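# Move one bottle from the cabinet onto the bench

## Task

Take exactly one bottle out of the cabinet and leave it upright on the bench; the remaining two bottles must stay inside the cabinet.

## Robot and tools

Robot: two UR-type arms, left_arm and right_arm, each on its own carriage on a shared floor track that runs along y at x = 0. left_rail is always the carriage at larger y and carries left_arm; right_rail carries right_arm. Each has a 140 mm two-finger gripper. The right gripper's fingers can fold when pushed; the left one's cannot. Grip with the outer quarter of the pads, nearest the tips. Nearer the palm, the right fingers may wrap round a part, hold a narrow part loosely, or squeeze harder than you asked. Pressing fingertips straight into a surface folds them.

Scene frame: fixed to the table. Table top is z = 0, +z up, +x is the direction the arms face, +y is to their left. The table starts at x = 0.17 m. Each arm base sits at x = 0, y = its carriage position_m, z = 0.04. Results give end_effector_position in metres (the point between closed pads) and a wxyz quaternion in this frame. The gripper's fingers point along its own +z and close along its own y. A camera block sticks out about 10 cm toward the gripper's +x.

execute_actions(actions, cameras): runs a list of actions in order. Each action can hold "rows", "steps", "until" and device keys (left_rail, right_rail).
- rows: up to 15 rows, each used for one control step (1/30 s).
- Every row has 18 numbers in [-1, 1], always for both arms: left dx, dy, dz, rx, ry, rz, gripper position, force_limit, speed, then the same nine for the right arm.
- dx to rz are an offset, not a pose. They count from that arm's Hand target as it was when the action began, along that Hand target's own axes. 1.0 = 0.6 m or 180 degrees, and rx, ry, rz form one rotation vector.
- Rows do not add up within an action. A new action or call starts from the current Hand target, so sending the same offset again moves the arm further.
- Ramp offsets gradually, about 0.01 more per row (about 0.18 m/s).
- steps: 1 to 450, default 15, at least one per row. After the last row the arm keeps going toward that row's target.
- until: ends the action early on rail conditions, e.g. {"left_rail": {"position_status": ["!=", "moving"]}} or {"all": {"status": "ended"}}.
- Sending all six pose numbers as 0 re-commands the current Hand target. To leave a gripper unchanged, repeat its last three numbers; a 0 there is a real command.
- An empty actions list returns all camera images and the full status.

Gripper numbers:
- position: +1 is fully open (140 mm), about -0.8 is where the pads meet, and -1 closes until blocked.
- force_limit: -1 gives about 14 N and +1 about 58 N at slow speed.
- speed: -1 is about 30 mm/s, +1 about 250 mm/s. A faster close grips harder.
- force_limit and speed start at +1.
- After closing, object_status 2 means something is held. 3 means it reached the commanded position or the pads met, so possibly nothing is held. 0 means moving, 1 means blocked while opening.
- position_measured is in counts: 3 fully open, 139 = 60 mm, 230 = pads touching.
- To grip harder, raise force_limit and change position slightly (-1 to -0.98).

Rails: set position_m (left_rail -0.8 to 1.5 m, right_rail -1.5 to 0.8 m), speed_m_s (0.01 to 1) and acceleration_factor (0.1 to 1), or {"stop": true}. Then wait with an until on position_status. The carriages must stay about 0.78 m or more apart. A drive carries its arm along in its current pose. Row targets ride with the carriage. Let the carriage arrive before precise arm work or ending the scene.

position_status words:
- moving: still driving.
- done: ended as commanded.
- contact_stop: the drive met resistance and stopped its arm; re-read position_m once it settles.
- time_out: something is holding it back; look, clear it, resend.
- stopped_with_arm: its own arm faulted.
- stopped_for_other_arm / stopped_for_other_carriage: clearance stops; resend later, further from the other carriage.

move(target, speed, blend, stop_force, zero, blocking, cameras): straight-line path for each gripper.
- target: one 18-number row, or a list of up to 15 rows. All are offsets from the current Hand targets in their own axes, not from the previous row.
- speed: m/s, 0.002 to 3.2, default 0.25.
- blend: corner rounding in metres.
- stop_force: 4 to 120 N, one value for both arms. It ends an arm's path on wrist-force contact. It is unreliable for light or sliding objects and while the gripper rotates; leave it out when moving away from a contact. zero resets its baseline.
- The path does not avoid obstacles. Total time is at most 10 s. Avoid passing close to the arm's own base.
- The result adds a move: line, e.g. done, off_target, held, fault, with limits such as paced or held.
- blocking=false returns early; rows and moves are then refused until wait or stop.

wait(seconds 0 to 10) lets time run. stop brakes a running move. zoom_image(camera, region [x0,y0,x1,y1], at most 504 px each side) magnifies the latest picture. zero_wrist_force(arm) re-zeros the force sensor. read_manual only gives licences. finished_scene(scene) ends the scene permanently; the bottle must stay upright on the bench without help.

Cameras: cam_high, cam_front, cam_side, cam_left_wrist, cam_right_wrist, each 672x504.

Results report joint positions (rail m, then six joints in rad), joint velocities, joint torques, motor temperatures, wrist force and torque in the gripper axes, Hand target, tool commands and rail status.

Avoid:
- Any object leaving the table, including landing on the track or the metal strip; this fails the task.
- Dropping parts or releasing them while they move.
- Hitting fixed things or the other bottles.
- The two arms touching each other; a moderate hit fails the task.
- Hard pushes. A force fault comes near 150 N on any arm part. Torque limits are 303 N m for the shoulders, 138 for the elbow and 49.6 for the wrists. A fault stops the arm for 10 s.
- Commanding even slightly past a firm contact; the arms are stiff.
- Heavy off-centre loads or twisting the gripper.
- Overheating: at 85 °C the arm is braked for 30 to 60 s.

The commanded orientation is clipped to within 32 degrees of the current one per step. A brief outside push may nudge loose objects.

Each tool is called after "Emit:" as a command line: name --argument value for each argument, lists and objects as JSON in quotes; but a table of rows of numbers goes row by row, as --pt "numbers of a row", without its own name.

## Session

Emit:
execute_actions --actions '[]'

Scene clock: 0.00 s.
left_arm: end_effector_position=(+0.3563, +1.0415, +0.5790) position_measured=3 object_status=3 end_effector_quat_wxyz=(+0.000, +0.000, +1.000, +0.000) | right_arm: end_effector_position=(+0.3563, -0.9981, +0.5790) position_measured=3 object_status=3 end_effector_quat_wxyz=(+0.000, +0.000, +1.000, +0.000)
Joint positions: left_arm=[0.963 -0.281 -2.157 1.821 -1.235 -1.571 -0.281] | right_arm=[-1.077 -0.281 -2.157 1.821 -1.235 -1.571 -0.28]
Joint velocities: within noise
Joint torques (N m): no reading
Motor temperatures (°C): left_arm=[28 26 29 33 33 30] | right_arm=[28 24 25 27 31 34]
Wrist force (N): no reading
Wrist torque (N m): no reading
Wrist force, peak (N): no reading
Hand target: left_arm +0.3563, +1.0415, +0.5790; +0.000, +0.000, +1.000, +0.000 | right_arm +0.3563, -0.9981, +0.5790; +0.000, +0.000, +1.000, +0.000
Tool commands: left_gripper/position=+1.0 left_gripper/force_limit=+1.0 left_gripper/speed=+1.0 right_gripper/position=+1.0 right_gripper/force_limit=+1.0 right_gripper/speed=+1.0
left_rail: position_m=0.963 position_status=done
right_rail: position_m=-1.077 position_status=done
camera_calibration:
cam_left_wrist: T_world_to_cam=[[0.0348644, 0.999056, 0.0258957, -1.06249], [0.937912, -0.0416566, 0.344364, -0.492179], [0.345118, 0.0122819, -0.938479, 0.594724], [0, 0, 0, 1]] pos_world=[0.293414, 1.03368, 0.755139]
cam_right_wrist: T_world_to_cam=[[0.00396192, 0.998989, 0.0447913, 0.969324], [0.93718, -0.0193338, 0.34831, -0.555541], [0.348824, 0.0405975, -0.936309, 0.639643], [0, 0, 0, 1]] pos_world=[0.293678, -1.00505, 0.748987]

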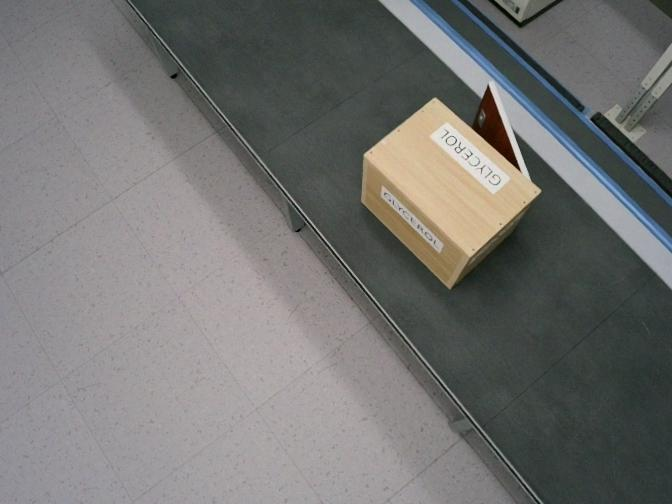

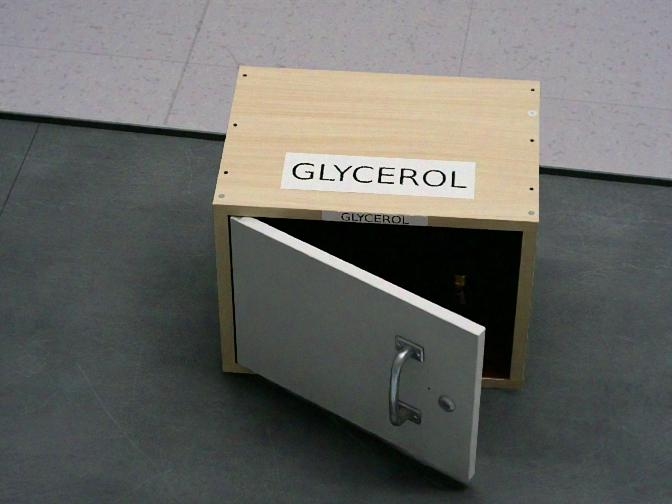

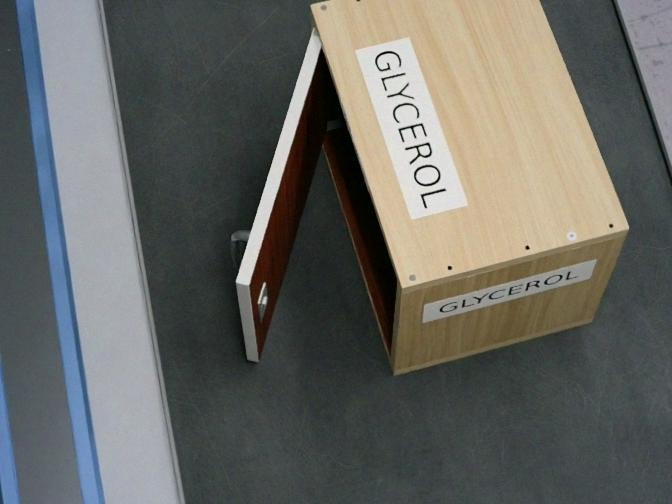

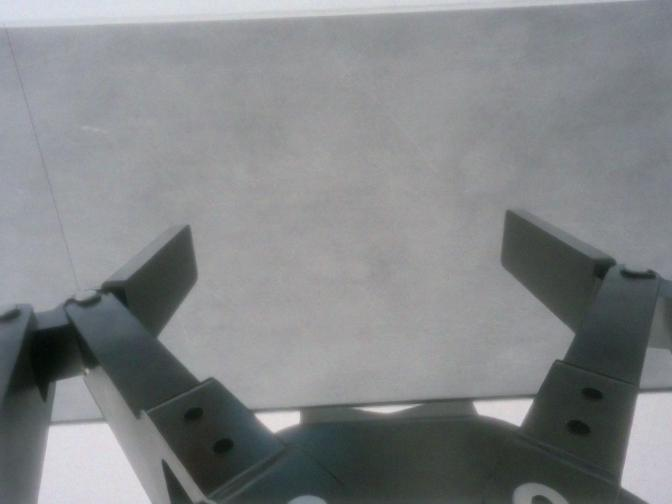

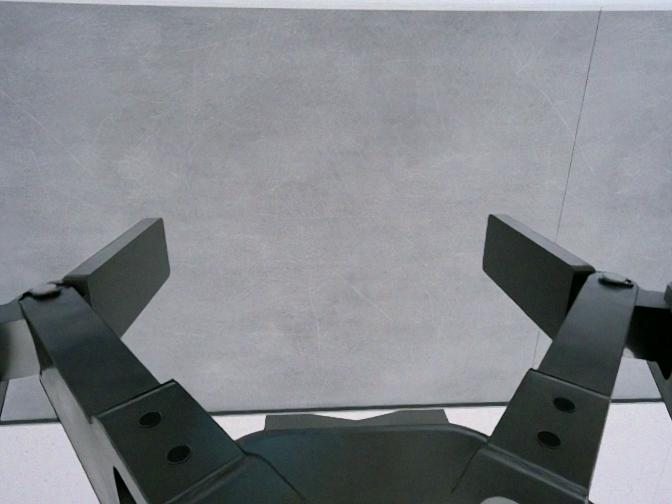

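Emit:
execute_actions --actions '[{"right_rail": {"position_m": -1.5}, "steps": 120, "until": {"right_rail": {"position_status": ["!=", "moving"]}}}, {"left_rail": {"position_m": -0.5975}, "steps": 300, "until": {"left_rail": {"position_status": ["!=", "moving"]}}}]' --cameras '["cam_front", "cam_left_wrist"]'

Emit:
zoom_image --camera "cam_front" --region '[200, 190, 560, 490]'

Scene clock: 44.13 s.
left_arm: end_effector_position=(+0.3563, -0.5189, +0.5790) position_measured=3 object_status=3 end_effector_quat_wxyz=(+0.000, +0.000, +1.000, +0.000) | right_arm: end_effector_position=(+0.3563, -1.4213, +0.5790) position_measured=3 object_status=3 end_effector_quat_wxyz=(+0.000, +0.000, +1.000, +0.000)
Joint positions: left_arm=[-0.597 -0.281 -2.157 1.821 -1.235 -1.571 -0.28] | right_arm=[-1.5 -0.281 -2.157 1.821 -1.235 -1.571 -0.28]
Joint torques (N m): left_arm=[0.13 0 -46.93 -4.55 -0.12 -0.17] | right_arm=[1.08 -0.79 -49.8 -4.76 -0.98 -0.06]
Wrist force (N): left_arm=[0.1 0.4 0.1] | right_arm=[-0.2 -0.2 -0.2]
Wrist torque (N m): left_arm=[0.09 -0.03 0.00] | right_arm=[-0.04 0.05 0.00]
Wrist force, peak (N): left_arm=[0.0 1.7 0.2] | right_arm=[-0.4 -1.6 -0.1]
Hand target: left_arm +0.3563, -0.5189, +0.5790; +0.000, +0.000, +1.000, +0.000 | right_arm +0.3563, -1.4213, +0.5790; +0.000, +0.000, +1.000, +0.000
Tool commands: left_gripper/position=+1.0 left_gripper/force_limit=+1.0 left_gripper/speed=+1.0 right_gripper/position=+1.0 right_gripper/force_limit=+1.0 right_gripper/speed=+1.0
left_rail: position_m=-0.597 position_m_goal=-0.598 position_status=done
right_rail: position_m=-1.500 position_status=done
camera_calibration:
cam_left_wrist: T_world_to_cam=[[0.0348644, 0.999056, 0.0258957, 0.496438], [0.937912, -0.0416566, 0.344364, -0.55718], [0.345118, 0.0122819, -0.938479, 0.613889], [0, 0, 0, 1]] pos_world=[0.293414, -0.52672, 0.755139]
Images, in order (width x height): cam_front 672x504, cam_left_wrist 672x504.

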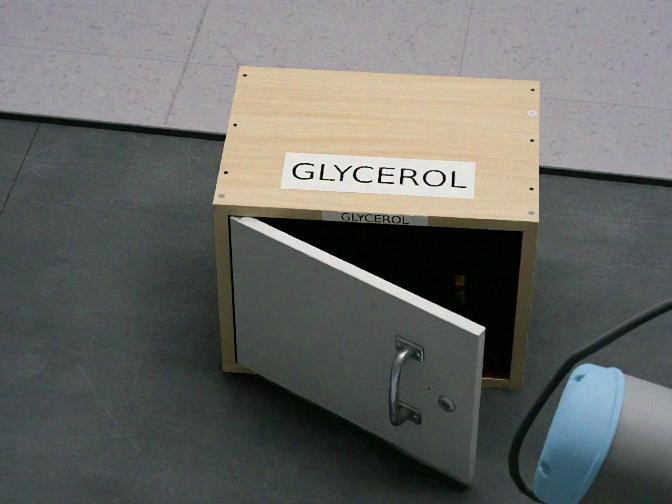

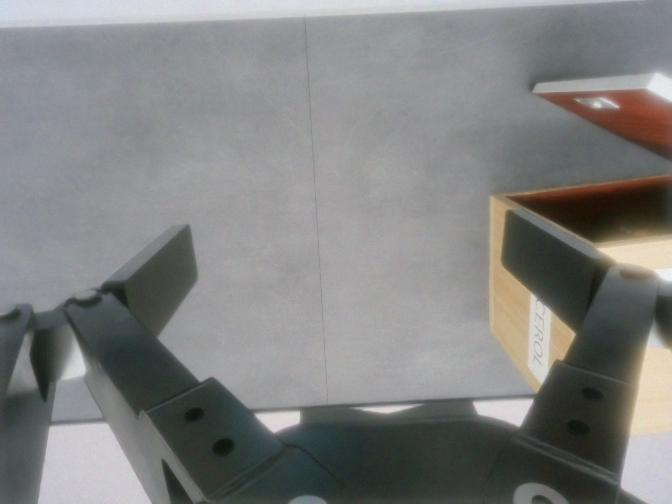

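Scaled by 1.400 from the camera's 672x504 image, which has a finer 960x720 frame.

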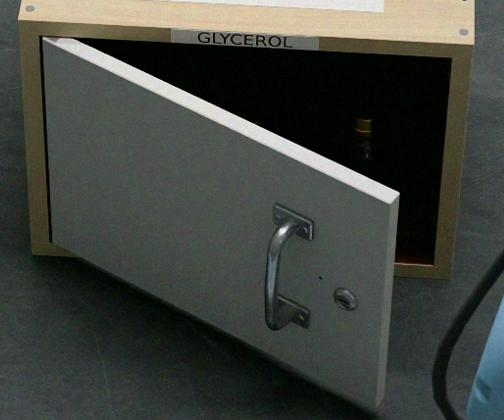

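Emit:
execute_actions --actions '[]' --cameras '["cam_high", "cam_front", "cam_side"]'

Scene clock: 76.47 s.
left_arm: end_effector_position=(+0.3563, -0.5189, +0.5790) position_measured=3 object_status=3 end_effector_quat_wxyz=(+0.000, +0.000, +1.000, +0.000) | right_arm: end_effector_position=(+0.3563, -1.4213, +0.5790) position_measured=3 object_status=3 end_effector_quat_wxyz=(+0.000, +0.000, +1.000, +0.000)
Joint positions: left_arm=[-0.598 -0.281 -2.157 1.821 -1.235 -1.571 -0.28] | right_arm=[-1.5 -0.281 -2.157 1.821 -1.235 -1.571 -0.28]
Joint velocities: within noise
Joint torques (N m): left_arm=[-0.24 1.17 -47.48 -4.89 0.04 -0.19] | right_arm=[1.06 0.82 -49.64 -5.04 -0.83 0.08]
Motor temperatures (°C): left_arm=[28 26 29 33 33 30] | right_arm=[28 24 25 27 31 34]
Wrist force (N): left_arm=[0.1 0.2 0.2] | right_arm=[-0.4 -0.1 -0.2]
Wrist torque (N m): left_arm=[0.04 -0.03 0.00] | right_arm=[-0.01 0.08 0.01]
Wrist force, peak (N): left_arm=[0.1 0.7 0.2] | right_arm=[-0.9 -0.6 -0.6]
Hand target: left_arm +0.3563, -0.5189, +0.5790; +0.000, +0.000, +1.000, +0.000 | right_arm +0.3563, -1.4213, +0.5790; +0.000, +0.000, +1.000, +0.000
Tool commands: left_gripper/position=+1.0 left_gripper/force_limit=+1.0 left_gripper/speed=+1.0 right_gripper/position=+1.0 right_gripper/force_limit=+1.0 right_gripper/speed=+1.0
left_rail: position_m=-0.598 position_status=done
right_rail: position_m=-1.500 position_status=done
Images, in order (width x height): cam_high 672x504, cam_front 672x504, cam_side 672x504.

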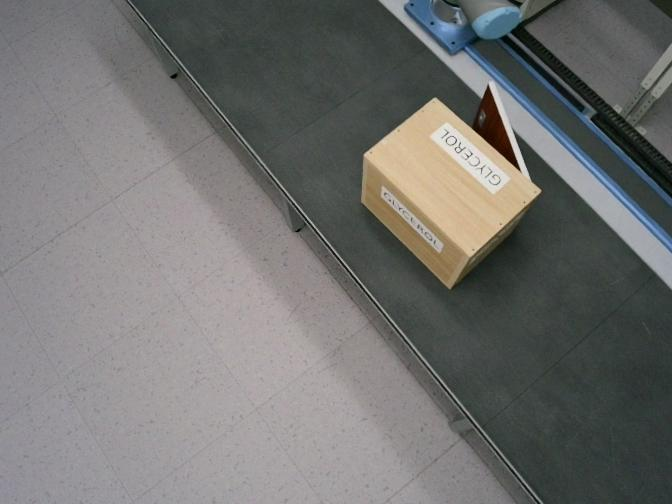

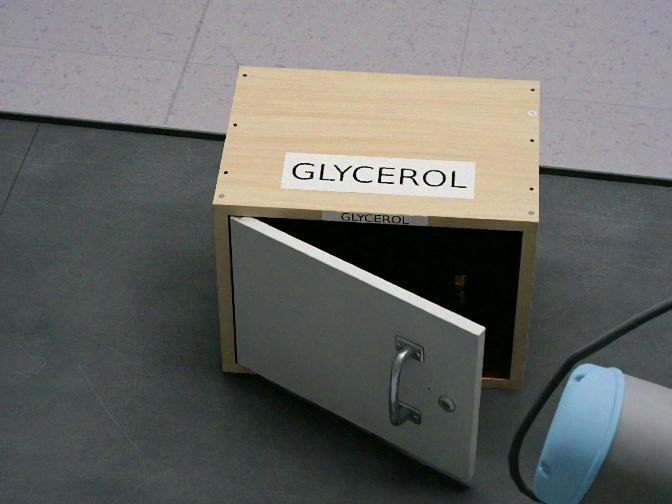

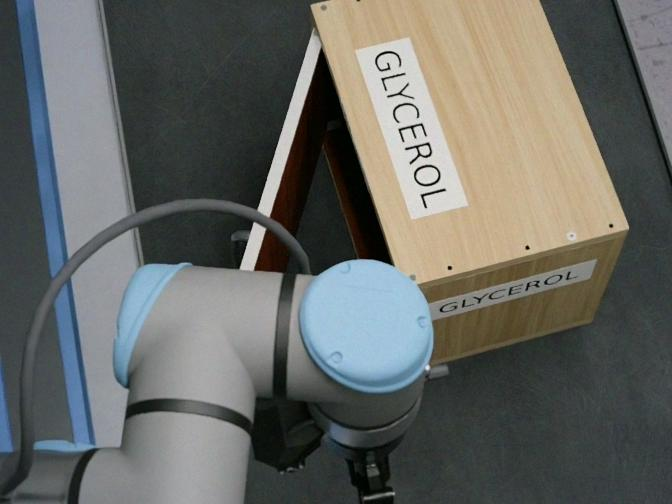

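Emit:
move --target '[-0.0295, 0.2858, 0.615, 0, 0, -0.75, -0.8, -1, 0, 0, 0, 0, 0, 0, 0, 1, 1, 1]' --speed 0.45 --cameras '["cam_high", "cam_front"]'

Scene clock: 90.53 s.
left_arm: end_effector_position=(+0.3741, -0.3475, +0.2100) position_measured=229 object_status=3 end_effector_quat_wxyz=(+0.000, +0.924, -0.383, +0.000) | right_arm: end_effector_position=(+0.3563, -1.4213, +0.5790) position_measured=3 object_status=3 end_effector_quat_wxyz=(+0.000, +0.000, +1.000, +0.000)
Joint positions: left_arm=[-0.598 0.192 -1.944 2.379 -2.005 -1.571 -2.164] | right_arm=[-1.5 -0.281 -2.157 1.821 -1.235 -1.571 -0.28]
Joint torques (N m): left_arm=[11.77 0.29 -37.2 -6.78 2.77 -4.5] | right_arm=[-0.73 -0.39 -48.81 -5.1 -0.64 -0.06]
Wrist force (N): left_arm=[-0.3 0.1 0.5] | right_arm=[-0.8 -0.2 -0.1]
Wrist torque (N m): left_arm=[-0.01 0.10 0.10] | right_arm=[-0.05 0.17 0.00]
Wrist force, peak (N): left_arm=[-0.2 -0.2 1.6] | right_arm=[-0.9 -0.5 0.2]
Hand target: left_arm +0.3741, -0.3475, +0.2100; +0.000, +0.924, -0.383, +0.000 | right_arm +0.3563, -1.4213, +0.5790; +0.000, +0.000, +1.000, +0.000
Off the commanded pose: left_arm 0.000 m, 0 deg | right_arm 0.000 m, 0 deg.
left_rail: position_m=-0.598 position_status=done
right_rail: position_m=-1.500 position_status=done
move: done
Images, in order (width x height): cam_high 672x504, cam_front 672x504.

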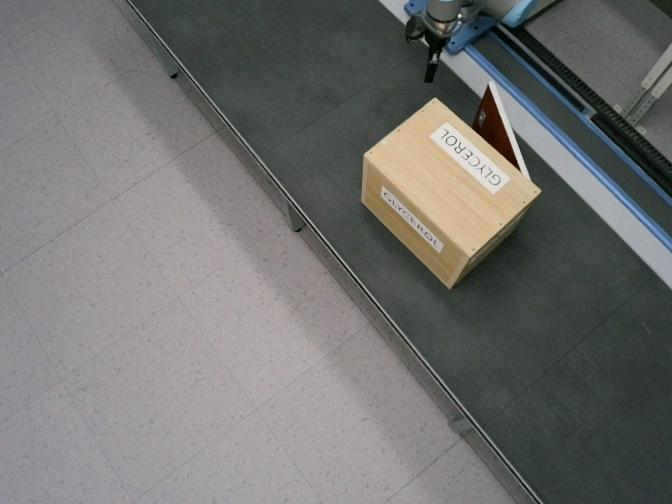

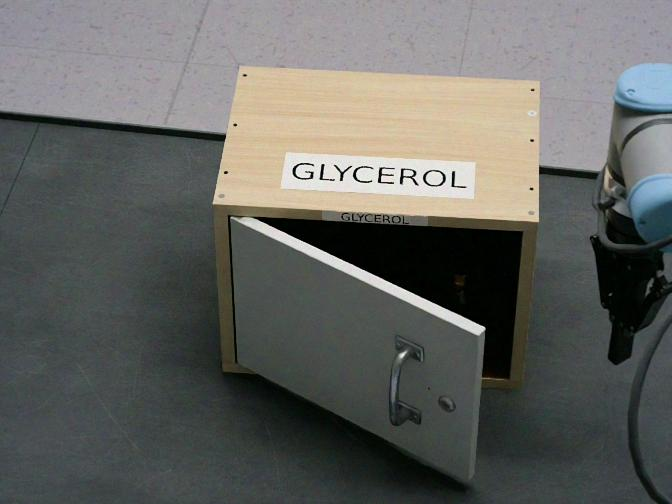

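Emit:
move --pt "-0.198 -0.2027 0 0 0 0 -0.8 -1 0 0 0 0 0 0 0 1 1 1" --pt "-0.3123 -0.218 0 0 0 0 -0.8 -1 0 0 0 0 0 0 0 1 1 1" --pt "-0.4261 -0.1826 0 0 0 0 -0.8 -1 0 0 0 0 0 0 0 1 1 1" --pt "-0.5493 -0.1804 0 0 0 0 -0.8 -1 0 0 0 0 0 0 0 1 1 1" --speed '[0.15, 0.08, 0.07, 0.07]' --blend 0.02 --stop_force 28 --cameras '["cam_high", "cam_front"]'

Scene clock: 108.03 s.
left_arm: end_effector_position=(+0.2176, -0.0379, +0.2100) position_measured=229 object_status=3 end_effector_quat_wxyz=(+0.000, +0.924, -0.383, +0.000) | right_arm: end_effector_position=(+0.3563, -1.4213, +0.5790) position_measured=3 object_status=3 end_effector_quat_wxyz=(+0.000, +0.000, +1.000, +0.000)
Joint positions: left_arm=[-0.598 0.906 -1.641 2.155 -2.086 -1.571 -1.45] | right_arm=[-1.5 -0.281 -2.157 1.821 -1.235 -1.571 -0.28]
Joint torques (N m): left_arm=[14.89 -23.86 -51.75 -6.78 -2.76 3.55] | right_arm=[0.93 0.02 -49.39 -5.14 -0.82 -0.15]
Wrist force (N): left_arm=[1.7 -0.3 0.2] | right_arm=[-0.3 0.0 -0.6]
Wrist torque (N m): left_arm=[-0.10 -0.07 -0.06] | right_arm=[0.01 0.07 0.01]
Wrist force, peak (N): left_arm=[2.5 -0.1 0.1] | right_arm=[-0.6 -0.7 -0.4]
Hand target: left_arm +0.2176, -0.0379, +0.2100; +0.000, +0.924, -0.383, +0.000 | right_arm +0.3563, -1.4213, +0.5790; +0.000, +0.000, +1.000, +0.000
Off the commanded pose: left_arm 0.000 m, 0 deg | right_arm 0.000 m, 0 deg.
left_rail: position_m=-0.598 position_status=done
right_rail: position_m=-1.500 position_status=done
move: done
Images, in order (width x height): cam_high 672x504, cam_front 672x504.

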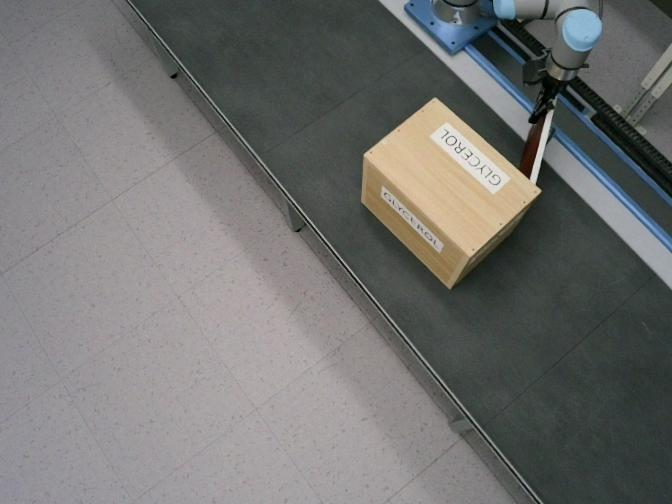

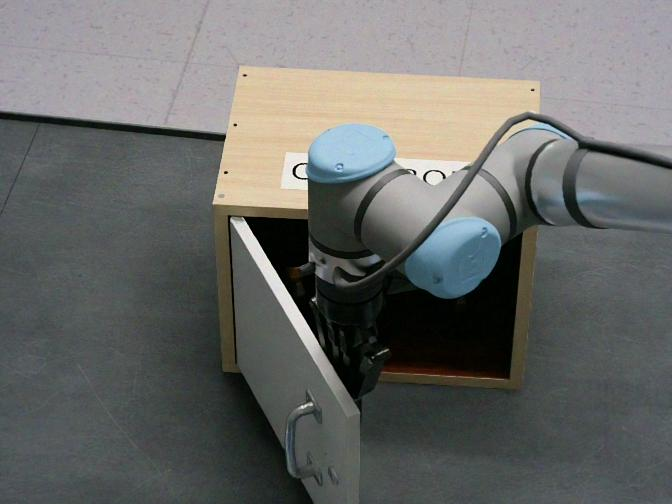

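Emit:
move --pt "-0.1195 -0.0297 0 0 0 0 -0.8 -1 0 0 0 0 0 0 0 1 1 1" --pt "-0.2049 -0.067 0 0 0 0 -0.8 -1 0 0 0 0 0 0 0 1 1 1" --pt "-0.2544 -0.1 0 0 0 0 -0.8 -1 0 0 0 0 0 0 0 1 1 1" --speed '[0.06, 0.06, 0.06]' --blend 0.02 --stop_force 28 --cameras '["cam_high", "cam_front"]'

Scene clock: 131.47 s.
left_arm: end_effector_position=(+0.1521, +0.1125, +0.2100) position_measured=229 object_status=3 end_effector_quat_wxyz=(+0.000, +0.924, -0.383, +0.000) | right_arm: end_effector_position=(+0.3563, -1.4213, +0.5790) position_measured=3 object_status=3 end_effector_quat_wxyz=(+0.000, +0.000, +1.000, +0.000)
Joint positions: left_arm=[-0.597 1.118 -1.432 1.937 -2.077 -1.571 -1.239] | right_arm=[-1.5 -0.281 -2.157 1.821 -1.235 -1.571 -0.28]
Joint torques (N m): left_arm=[14.03 -41.26 -52.93 -2.44 -2.66 3.48] | right_arm=[1.4 0.31 -48.34 -5.06 -0.69 -0.3]
Wrist force (N): left_arm=[1.4 0.9 0.4] | right_arm=[-0.2 -0.2 -0.2]
Wrist torque (N m): left_arm=[0.04 -0.10 -0.09] | right_arm=[-0.04 0.05 0.00]
Wrist force, peak (N): left_arm=[2.7 0.2 -0.1] | right_arm=[-0.6 -0.8 0.0]
Hand target: left_arm +0.1521, +0.1125, +0.2100; +0.000, +0.924, -0.383, +0.000 | right_arm +0.3563, -1.4213, +0.5790; +0.000, +0.000, +1.000, +0.000
Off the commanded pose: left_arm 0.000 m, 0 deg | right_arm 0.000 m, 0 deg.
left_rail: position_m=-0.597 position_m_goal=-0.598 position_status=done
right_rail: position_m=-1.500 position_status=done
move: done; blend cut to 0.0178 m at target 2
Images, in order (width x height): cam_high 672x504, cam_front 672x504.

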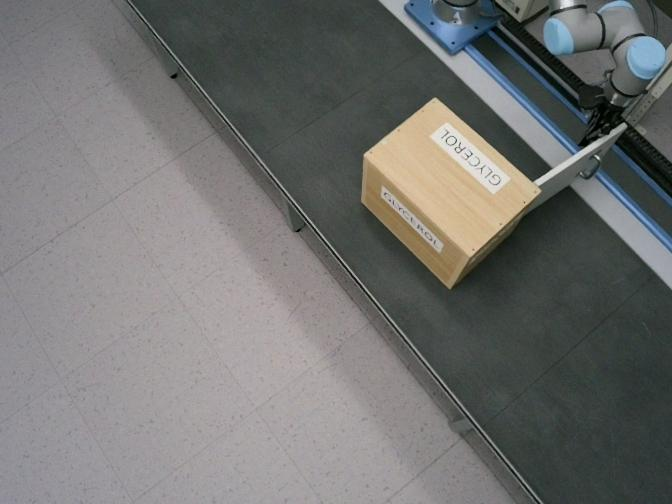

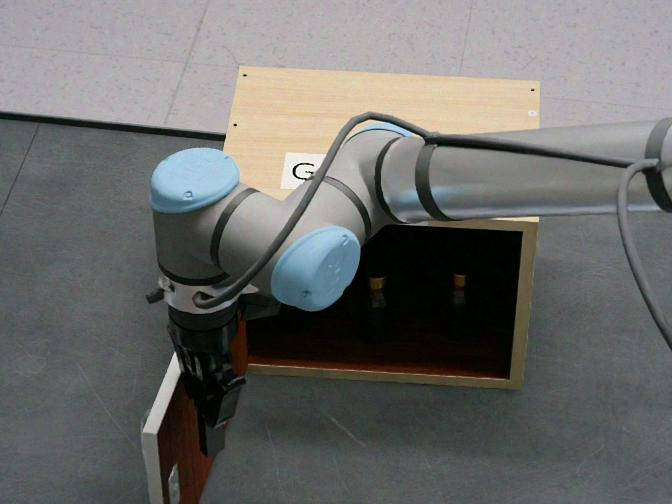

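Emit:
move --pt "0.2357 0.1179 0 0 0 0 -0.8 -1 0 0 0 0 0 0 0 1 1 1" --pt "0.6387 0.2097 -0.2 0 0 -0.361 -0.8 -1 0 0 0 0 0 0 0 1 1 1" --speed '[0.15, 0.3]' --blend 0.04 --cameras '["cam_high", "cam_front"]'

Scene clock: 143.27 s.
left_arm: end_effector_position=(+0.3340, -0.2474, +0.3300) position_measured=229 object_status=3 end_effector_quat_wxyz=(+0.000, +0.985, +0.173, +0.000) | right_arm: end_effector_position=(+0.3563, -1.4213, +0.5790) position_measured=3 object_status=3 end_effector_quat_wxyz=(+0.000, +0.000, +1.000, +0.000)
Joint positions: left_arm=[-0.598 0.441 -1.951 2.161 -1.781 -1.571 -3.049] | right_arm=[-1.5 -0.281 -2.157 1.821 -1.235 -1.571 -0.28]
Joint torques (N m): left_arm=[-9.92 -26.45 -57.37 -2.74 3.03 -4.17] | right_arm=[0.8 1.19 -47.95 -5.37 -0.91 -0.21]
Wrist force (N): left_arm=[-0.2 0.7 0.0] | right_arm=[-0.4 -0.1 0.4]
Wrist torque (N m): left_arm=[0.09 0.08 0.04] | right_arm=[-0.01 0.09 0.01]
Wrist force, peak (N): left_arm=[1.8 1.1 0.1] | right_arm=[-0.8 0.1 -0.7]
Hand target: left_arm +0.3341, -0.2475, +0.3300; +0.000, +0.985, +0.173, +0.000 | right_arm +0.3563, -1.4213, +0.5790; +0.000, +0.000, +1.000, +0.000
Off the commanded pose: left_arm 0.000 m, 0 deg | right_arm 0.000 m, 0 deg.
left_rail: position_m=-0.598 position_status=done
right_rail: position_m=-1.500 position_status=done
move: done
Images, in order (width x height): cam_high 672x504, cam_front 672x504.

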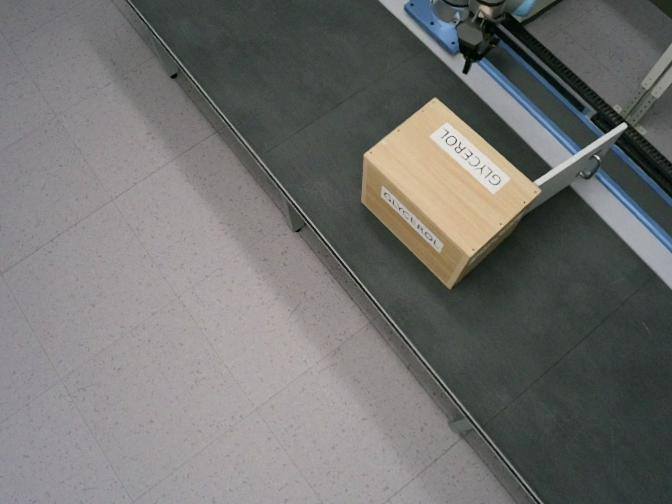

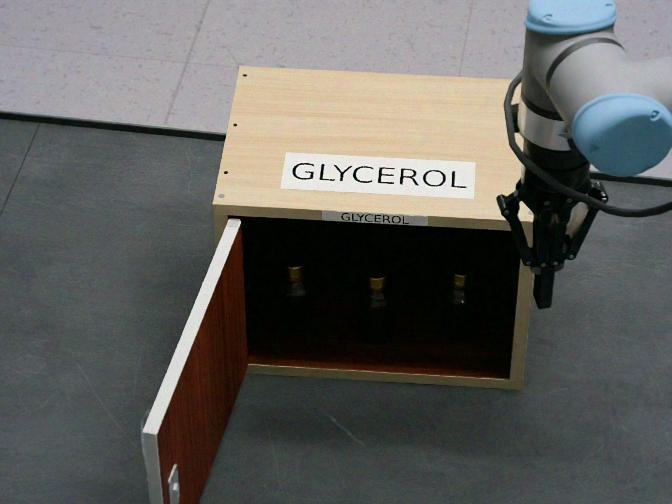

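Emit:
zoom_image --camera "cam_front" --region '[230, 200, 550, 400]'

Scaled by 1.575 from the camera's 672x504 image, which has a finer 960x720 frame.

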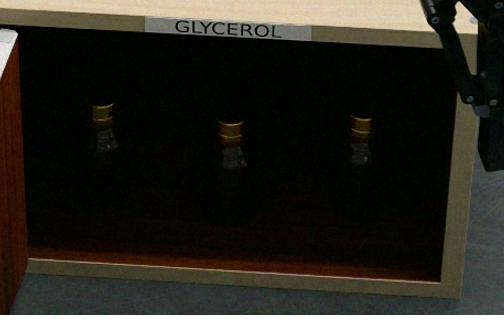

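Emit:
move --target '[0.124, -0.0968, 0.2167, 0, 0.3056, 0, 0.5, -1, 0, 0, 0, 0, 0, 0, 0, 1, 1, 1]' --speed 0.3 --cameras '["cam_front", "cam_left_wrist"]'

Scene clock: 171.43 s.
left_arm: end_effector_position=(+0.3841, -0.1675, +0.2000) position_measured=66 object_status=3 end_effector_quat_wxyz=(-0.080, +0.874, +0.154, +0.455) | right_arm: end_effector_position=(+0.3563, -1.4213, +0.5790) position_measured=3 object_status=3 end_effector_quat_wxyz=(+0.000, +0.000, +1.000, +0.000)
Joint positions: left_arm=[-0.598 0.711 -1.517 2.719 -3.701 -1.865 -2.928] | right_arm=[-1.5 -0.281 -2.157 1.821 -1.235 -1.571 -0.28]
Joint torques (N m): left_arm=[11.09 -13.6 -13.91 -7.19 -3.38 -4.81] | right_arm=[1.71 0.75 -48.05 -5.44 -0.51 -0.24]
Wrist force (N): left_arm=[-1.0 2.9 -0.3] | right_arm=[-0.1 0.0 0.1]
Wrist torque (N m): left_arm=[0.77 -0.03 -0.29] | right_arm=[0.00 0.02 0.01]
Wrist force, peak (N): left_arm=[-1.9 2.9 -0.3] | right_arm=[-0.6 -0.4 -0.6]
Hand target: left_arm +0.3841, -0.1675, +0.2000; -0.080, +0.874, +0.154, +0.455 | right_arm +0.3563, -1.4213, +0.5790; +0.000, +0.000, +1.000, +0.000
Off the commanded pose: left_arm 0.000 m, 0 deg | right_arm 0.000 m, 0 deg.
left_rail: position_m=-0.598 position_status=done
right_rail: position_m=-1.500 position_status=done
move: done
camera_calibration:
cam_left_wrist: T_world_to_cam=[[0.302593, -0.953023, -0.0136137, -0.267617], [-0.784808, -0.241028, -0.570948, 0.373259], [0.540845, 0.183449, -0.820873, 0.174202], [0, 0, 0, 1]] pos_world=[0.279699, -0.197036, 0.352466]
Images, in order (width x height): cam_front 672x504, cam_left_wrist 672x504.

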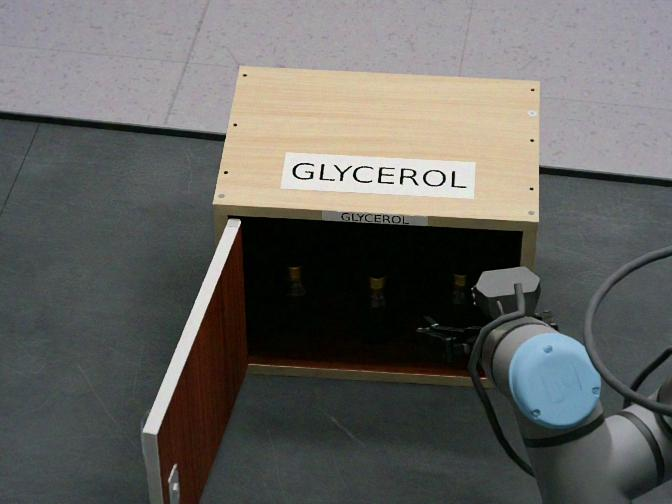

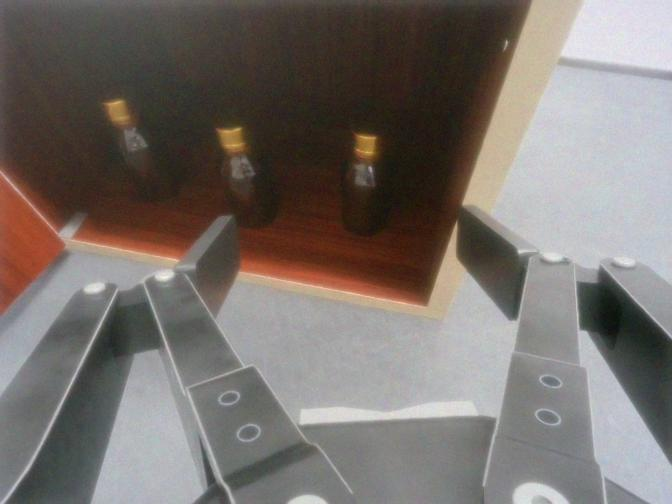

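Emit:
execute_actions --actions '[{"left_rail": {"position_m": -0.4675, "acceleration_factor": 0.6}}, {"steps": 150, "until": {"left_rail": {"position_status": ["!=", "moving"]}}}]' --cameras '["cam_front", "cam_left_wrist"]'

Scene clock: 194.17 s.
left_arm: end_effector_position=(+0.3841, -0.0375, +0.1999) position_measured=66 object_status=3 end_effector_quat_wxyz=(-0.080, +0.874, +0.154, +0.455) | right_arm: end_effector_position=(+0.3563, -1.4213, +0.5790) position_measured=3 object_status=3 end_effector_quat_wxyz=(+0.000, +0.000, +1.000, +0.000)
Joint positions: left_arm=[-0.468 0.711 -1.517 2.719 -3.702 -1.865 -2.928] | right_arm=[-1.5 -0.281 -2.157 1.821 -1.235 -1.571 -0.28]
Joint torques (N m): left_arm=[10.84 -20.03 -27.19 -6.99 -2.74 -4.82] | right_arm=[1.13 1.36 -48.53 -5.46 -0.71 -0.29]
Wrist force (N): left_arm=[-0.8 2.7 -0.6] | right_arm=[-0.5 -0.5 -0.2]
Wrist torque (N m): left_arm=[0.70 -0.07 -0.28] | right_arm=[-0.11 0.10 0.00]
Wrist force, peak (N): left_arm=[-0.9 3.4 -1.1] | right_arm=[-0.9 -0.1 0.1]
Hand target: left_arm +0.3841, -0.0375, +0.2000; -0.080, +0.874, +0.154, +0.455 | right_arm +0.3563, -1.4213, +0.5790; +0.000, +0.000, +1.000, +0.000
Tool commands: left_gripper/position=+0.5 left_gripper/force_limit=-1.0 left_gripper/speed=+0.0 right_gripper/position=+1.0 right_gripper/force_limit=+1.0 right_gripper/speed=+1.0
Off the commanded pose: left_arm 0.000 m, 0 deg | right_arm 0.000 m, 0 deg.
left_rail: position_m=-0.468 position_status=done
right_rail: position_m=-1.500 position_status=done
camera_calibration:
cam_left_wrist: T_world_to_cam=[[0.302602, -0.95302, -0.0135719, -0.143741], [-0.784725, -0.241033, -0.57106, 0.404608], [0.54096, 0.183454, -0.820796, 0.150295], [0, 0, 0, 1]] pos_world=[0.279699, -0.0670362, 0.352466]
Images, in order (width x height): cam_front 672x504, cam_left_wrist 672x504.

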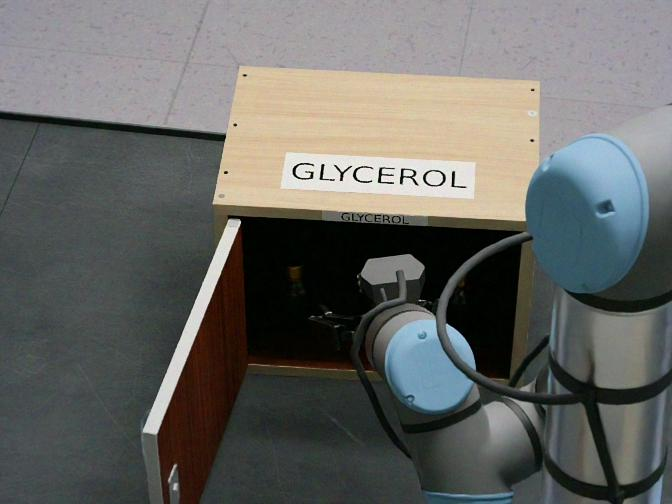

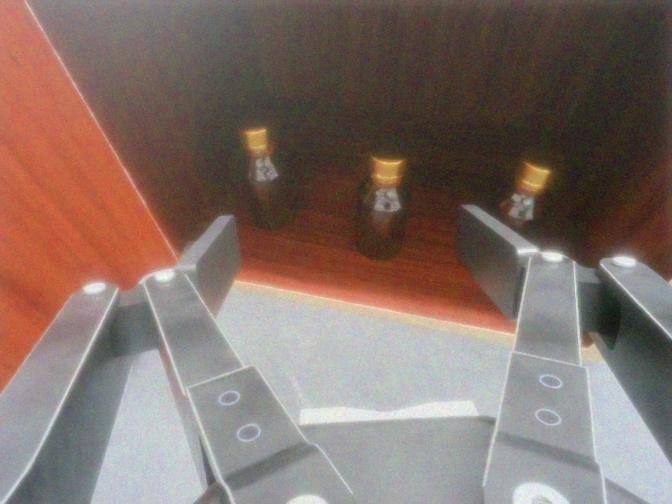

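Emit:
move --target '[-0.1748, 0.0362, 0.1397, -0.0455, 0, 0.0319, -0.03, -1, 0, 0, 0, 0, 0, 0, 0, 1, 1, 1]' --speed 0.2 --cameras '["cam_front", "cam_left_wrist"]'

Scene clock: 215.50 s.
left_arm: end_effector_position=(+0.3996, -0.0549, +0.0660) position_measured=132 object_status=3 end_effector_quat_wxyz=(-0.040, +0.884, +0.077, +0.460) | right_arm: end_effector_position=(+0.3563, -1.4213, +0.5790) position_measured=3 object_status=3 end_effector_quat_wxyz=(+0.000, +0.000, +1.000, +0.000)
Joint positions: left_arm=[-0.467 0.771 -1.005 2.686 -4.119 -2.049 -2.77] | right_arm=[-1.5 -0.281 -2.157 1.821 -1.235 -1.571 -0.28]
Joint torques (N m): left_arm=[11.38 -30.01 -9.25 -8.14 -3.63 3.57] | right_arm=[1.01 1.63 -48.39 -5.52 -0.59 -0.45]
Wrist force (N): left_arm=[-0.7 2.3 -0.3] | right_arm=[-0.3 -0.7 0.0]
Wrist torque (N m): left_arm=[0.61 -0.07 -0.47] | right_arm=[-0.15 0.07 0.00]
Wrist force, peak (N): left_arm=[-2.3 2.4 0.9] | right_arm=[-0.9 -0.5 -0.3]
Hand target: left_arm +0.3996, -0.0549, +0.0660; -0.040, +0.884, +0.077, +0.460 | right_arm +0.3563, -1.4213, +0.5790; +0.000, +0.000, +1.000, +0.000
Off the commanded pose: left_arm 0.000 m, 0 deg | right_arm 0.000 m, 0 deg.
left_rail: position_m=-0.467 position_m_goal=-0.468 position_status=done
right_rail: position_m=-1.500 position_status=done
move: done
camera_calibration:
cam_left_wrist: T_world_to_cam=[[0.132504, -0.991087, -0.0137863, -0.10097], [-0.814711, -0.100981, -0.571008, 0.35574], [0.564526, 0.0868928, -0.820829, 0.0205008], [0, 0, 0, 1]] pos_world=[0.291631, -0.0659282, 0.218566]
Images, in order (width x height): cam_front 672x504, cam_left_wrist 672x504.

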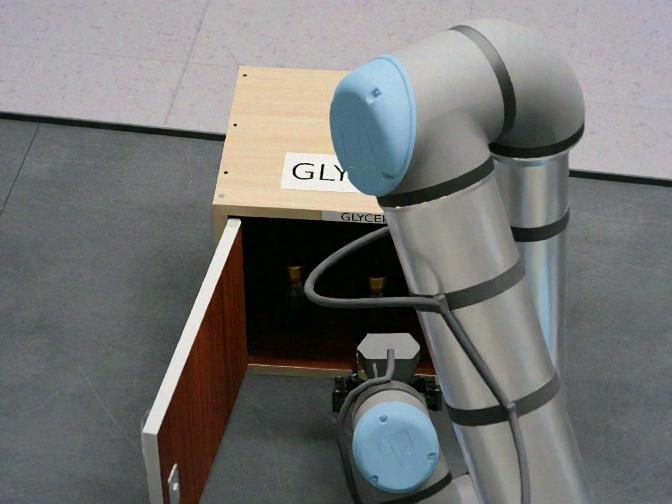

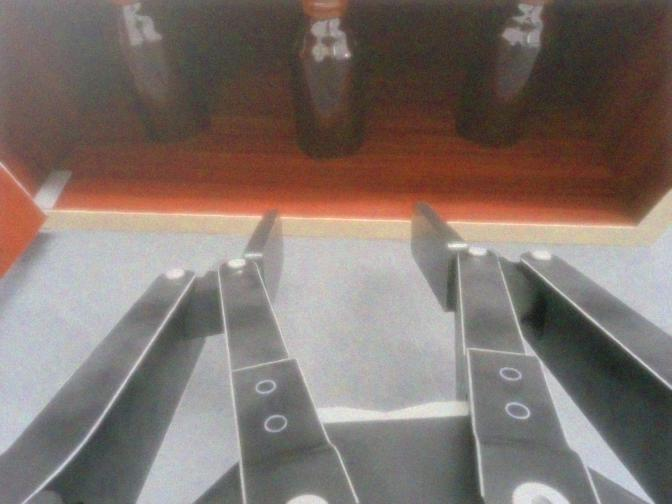

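Emit:
zoom_image --camera "cam_left_wrist" --region '[200, 0, 500, 330]'

Scaled by 1.527 from the camera's 672x504 image, which has a finer 960x720 frame.

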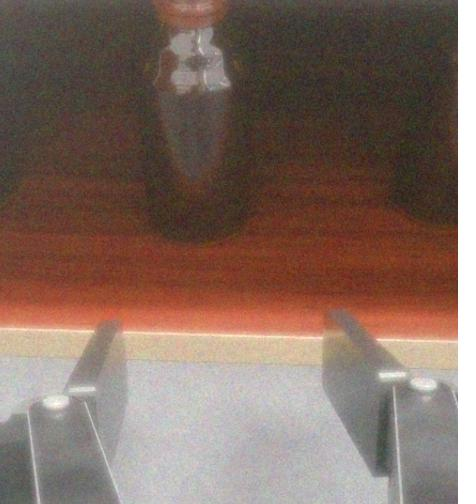

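Emit:
move --target '[0.0696, -0.0060, 0.0994, 0, 0, 0, -0.03, -1, 0, 0, 0, 0, 0, 0, 0, 1, 1, 1]' --speed 0.1 --stop_force 15 --cameras '["cam_left_wrist"]'

Scene clock: 279.73 s.
left_arm: end_effector_position=(+0.4707, -0.0388, +0.0660) position_measured=132 object_status=3 end_effector_quat_wxyz=(-0.040, +0.884, +0.077, +0.460) | right_arm: end_effector_position=(+0.3563, -1.4213, +0.5790) position_measured=3 object_status=3 end_effector_quat_wxyz=(+0.000, +0.000, +1.000, +0.000)
Joint positions: left_arm=[-0.468 0.676 -1.009 2.598 -4.057 -1.976 -2.837] | right_arm=[-1.5 -0.281 -2.157 1.821 -1.235 -1.571 -0.28]
Joint torques (N m): left_arm=[-13.33 -36.44 -13.88 -3.37 2.02 -4.77] | right_arm=[-0.26 1.16 -47.9 -5.76 -0.73 -0.6]
Wrist force (N): left_arm=[-0.5 2.7 -0.3] | right_arm=[-0.1 -0.1 0.1]
Wrist torque (N m): left_arm=[0.65 -0.11 -0.21] | right_arm=[-0.02 0.02 0.00]
Wrist force, peak (N): left_arm=[-1.5 2.4 -1.2] | right_arm=[-0.7 -0.6 -0.3]
Hand target: left_arm +0.4707, -0.0388, +0.0660; -0.040, +0.884, +0.077, +0.460 | right_arm +0.3563, -1.4213, +0.5790; +0.000, +0.000, +1.000, +0.000
Off the commanded pose: left_arm 0.000 m, 0 deg | right_arm 0.000 m, 0 deg.
left_rail: position_m=-0.468 position_status=done
right_rail: position_m=-1.500 position_status=done
move: done
camera_calibration:
cam_left_wrist: T_world_to_cam=[[0.132498, -0.991088, -0.0137746, -0.0944359], [-0.814664, -0.100975, -0.571074, 0.415232], [0.564594, 0.0868879, -0.820783, -0.021153], [0, 0, 0, 1]] pos_world=[0.362731, -0.0498282, 0.218466]
Images, in order (width x height): cam_left_wrist 672x504.

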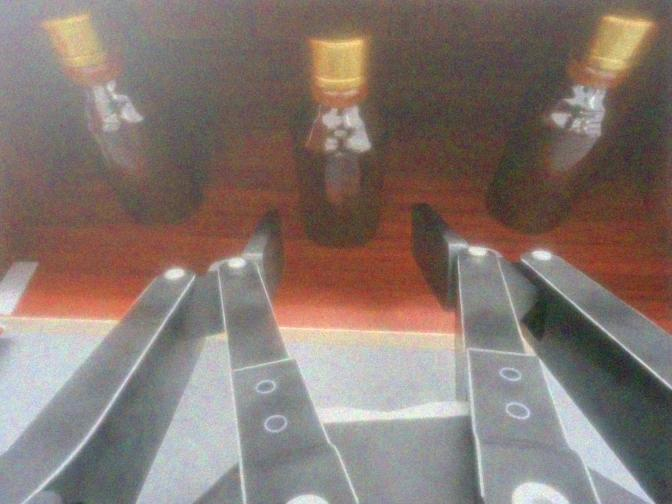

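Emit:
move --target '[0.0562, -0.0027, 0.0802, 0, 0, 0, -0.03, -1, 0, 0, 0, 0, 0, 0, 0, 1, 1, 1]' --speed 0.06 --stop_force 12 --cameras '["cam_left_wrist"]'

Scene clock: 291.13 s.
left_arm: end_effector_position=(+0.5283, -0.0270, +0.0660) position_measured=132 object_status=3 end_effector_quat_wxyz=(-0.040, +0.884, +0.077, +0.460) | right_arm: end_effector_position=(+0.3563, -1.4213, +0.5790) position_measured=3 object_status=3 end_effector_quat_wxyz=(+0.000, +0.000, +1.000, +0.000)
Joint positions: left_arm=[-0.467 0.615 -1.003 2.521 -4.001 -1.928 -2.877] | right_arm=[-1.5 -0.281 -2.157 1.821 -1.235 -1.571 -0.28]
Joint torques (N m): left_arm=[-11.49 -39.62 -15.81 -2.96 1.9 -4.29] | right_arm=[-0.77 -1.38 -47.04 -5.61 -0.7 -0.59]
Wrist force (N): left_arm=[-1.0 2.9 -0.5] | right_arm=[-0.2 0.0 -0.5]
Wrist torque (N m): left_arm=[0.74 -0.05 -0.22] | right_arm=[0.01 0.04 0.00]
Wrist force, peak (N): left_arm=[-1.1 3.0 -0.4] | right_arm=[-0.9 -0.2 -0.6]
Hand target: left_arm +0.5283, -0.0270, +0.0660; -0.040, +0.884, +0.077, +0.460 | right_arm +0.3563, -1.4213, +0.5790; +0.000, +0.000, +1.000, +0.000
Off the commanded pose: left_arm 0.000 m, 0 deg | right_arm 0.000 m, 0 deg.
left_rail: position_m=-0.467 position_m_goal=-0.468 position_status=done
right_rail: position_m=-1.500 position_status=done
move: done
camera_calibration:
cam_left_wrist: T_world_to_cam=[[0.132498, -0.991088, -0.0137746, -0.090373], [-0.814664, -0.100975, -0.571074, 0.463349], [0.564594, 0.0868879, -0.820783, -0.0546989], [0, 0, 0, 1]] pos_world=[0.420331, -0.0380282, 0.218466]
Images, in order (width x height): cam_left_wrist 672x504.

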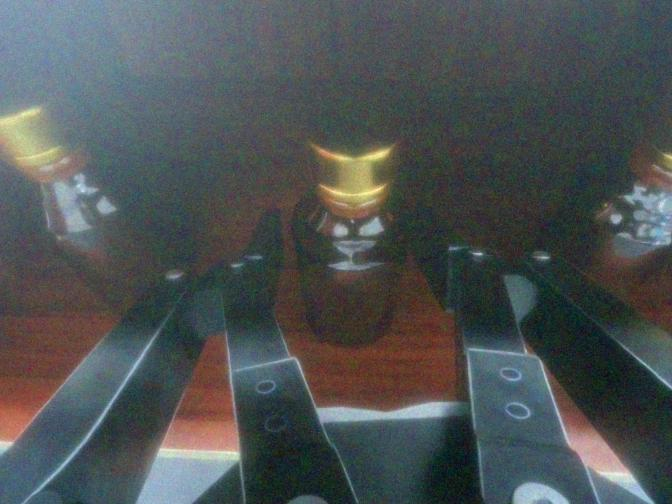

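Emit:
execute_actions --actions '[{"rows": [[0, 0, 0, 0, 0, 0, -1, -0.3, -1, 0, 0, 0, 0, 0, 0, 1, 1, 1]], "steps": 75}]' --cameras '["cam_left_wrist"]'

Scene clock: 298.03 s.
left_arm: end_effector_position=(+0.5283, -0.0270, +0.0660) position_measured=161 object_status=2 end_effector_quat_wxyz=(-0.040, +0.884, +0.077, +0.460) | right_arm: end_effector_position=(+0.3563, -1.4213, +0.5790) position_measured=3 object_status=3 end_effector_quat_wxyz=(+0.000, +0.000, +1.000, +0.000)
Joint positions: left_arm=[-0.467 0.615 -1.003 2.521 -4.001 -1.928 -2.877] | right_arm=[-1.5 -0.281 -2.157 1.821 -1.235 -1.571 -0.28]
Joint torques (N m): left_arm=[-14.39 -38.28 -11.44 -3.15 -2.15 -4.22] | right_arm=[-0.14 -0.42 -47.39 -5.83 -0.98 -0.38]
Wrist force (N): left_arm=[1.3 2.3 -4.0] | right_arm=[-0.3 -0.4 -0.1]
Wrist torque (N m): left_arm=[0.61 -0.01 -0.25] | right_arm=[-0.09 0.07 0.01]
Wrist force, peak (N): left_arm=[1.2 2.8 -4.2] | right_arm=[-0.8 -0.4 -0.1]
Hand target: left_arm +0.5283, -0.0270, +0.0660; -0.040, +0.884, +0.077, +0.460 | right_arm +0.3563, -1.4213, +0.5790; +0.000, +0.000, +1.000, +0.000
Off the commanded pose: left_arm 0.000 m, 0 deg | right_arm 0.000 m, 0 deg.
left_rail: position_m=-0.467 position_m_goal=-0.468 position_status=done
right_rail: position_m=-1.500 position_status=done
camera_calibration:
cam_left_wrist: T_world_to_cam=[[0.132498, -0.991088, -0.0137746, -0.090373], [-0.814664, -0.100975, -0.571074, 0.463349], [0.564594, 0.0868879, -0.820783, -0.0546989], [0, 0, 0, 1]] pos_world=[0.420331, -0.0380282, 0.218466]
Images, in order (width x height): cam_left_wrist 672x504.

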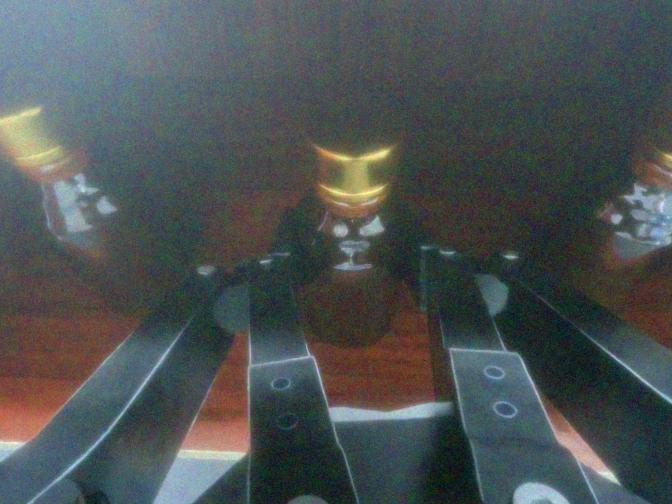

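Emit:
move --target '[0.0273, 0, -0.0191, 0, 0, 0, -1, -0.3, -1, 0, 0, 0, 0, 0, 0, 1, 1, 1]' --speed 0.04 --cameras '["cam_left_wrist", "cam_front"]'

Scene clock: 306.67 s.
left_arm: end_effector_position=(+0.5283, -0.0270, +0.0860) position_measured=161 object_status=2 end_effector_quat_wxyz=(-0.040, +0.884, +0.077, +0.460) | right_arm: end_effector_position=(+0.3563, -1.4213, +0.5790) position_measured=3 object_status=3 end_effector_quat_wxyz=(+0.000, +0.000, +1.000, +0.000)
Joint positions: left_arm=[-0.467 0.615 -1.059 2.525 -3.949 -1.928 -2.878] | right_arm=[-1.5 -0.281 -2.157 1.821 -1.235 -1.571 -0.28]
Joint torques (N m): left_arm=[-10.25 -69.91 -3.09 -3.75 -0.67 -0.18] | right_arm=[-0.3 0.3 -46.97 -5.85 -0.72 -0.72]
Wrist force (N): left_arm=[-3.2 2.8 0.8] | right_arm=[-0.1 0.0 0.0]
Wrist torque (N m): left_arm=[0.76 -0.06 -0.26] | right_arm=[0.02 0.02 0.00]
Wrist force, peak (N): left_arm=[1.6 2.7 -4.3] | right_arm=[-0.9 0.0 0.1]
Hand target: left_arm +0.5283, -0.0270, +0.0860; -0.040, +0.884, +0.077, +0.460 | right_arm +0.3563, -1.4213, +0.5790; +0.000, +0.000, +1.000, +0.000
Off the commanded pose: left_arm 0.000 m, 0 deg | right_arm 0.000 m, 0 deg.
left_rail: position_m=-0.467 position_m_goal=-0.468 position_status=done
right_rail: position_m=-1.500 position_status=done
move: done
camera_calibration:
cam_left_wrist: T_world_to_cam=[[0.132522, -0.991086, -0.0136364, -0.0901401], [-0.814657, -0.101074, -0.571067, 0.474762], [0.564599, 0.086788, -0.82079, -0.0382873], [0, 0, 0, 1]] pos_world=[0.420331, -0.0380278, 0.238466]
Images, in order (width x height): cam_front 672x504, cam_left_wrist 672x504.

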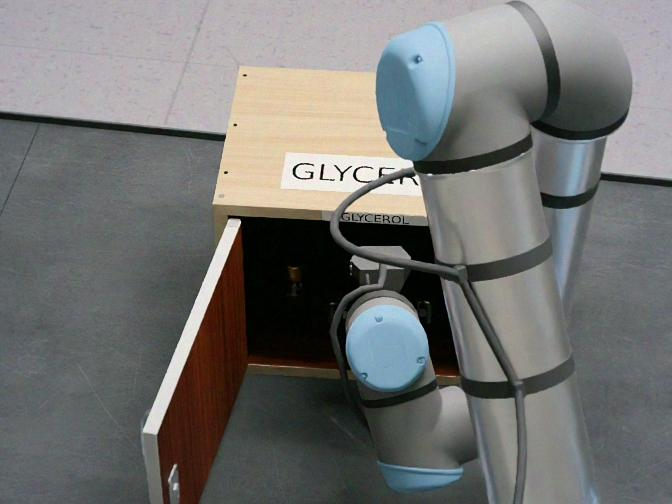

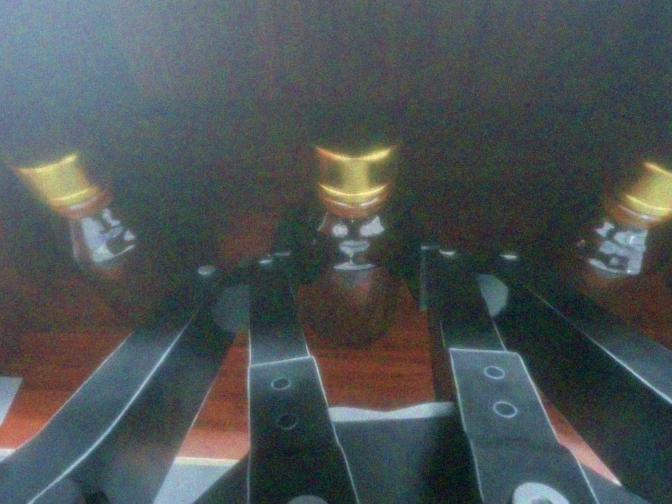

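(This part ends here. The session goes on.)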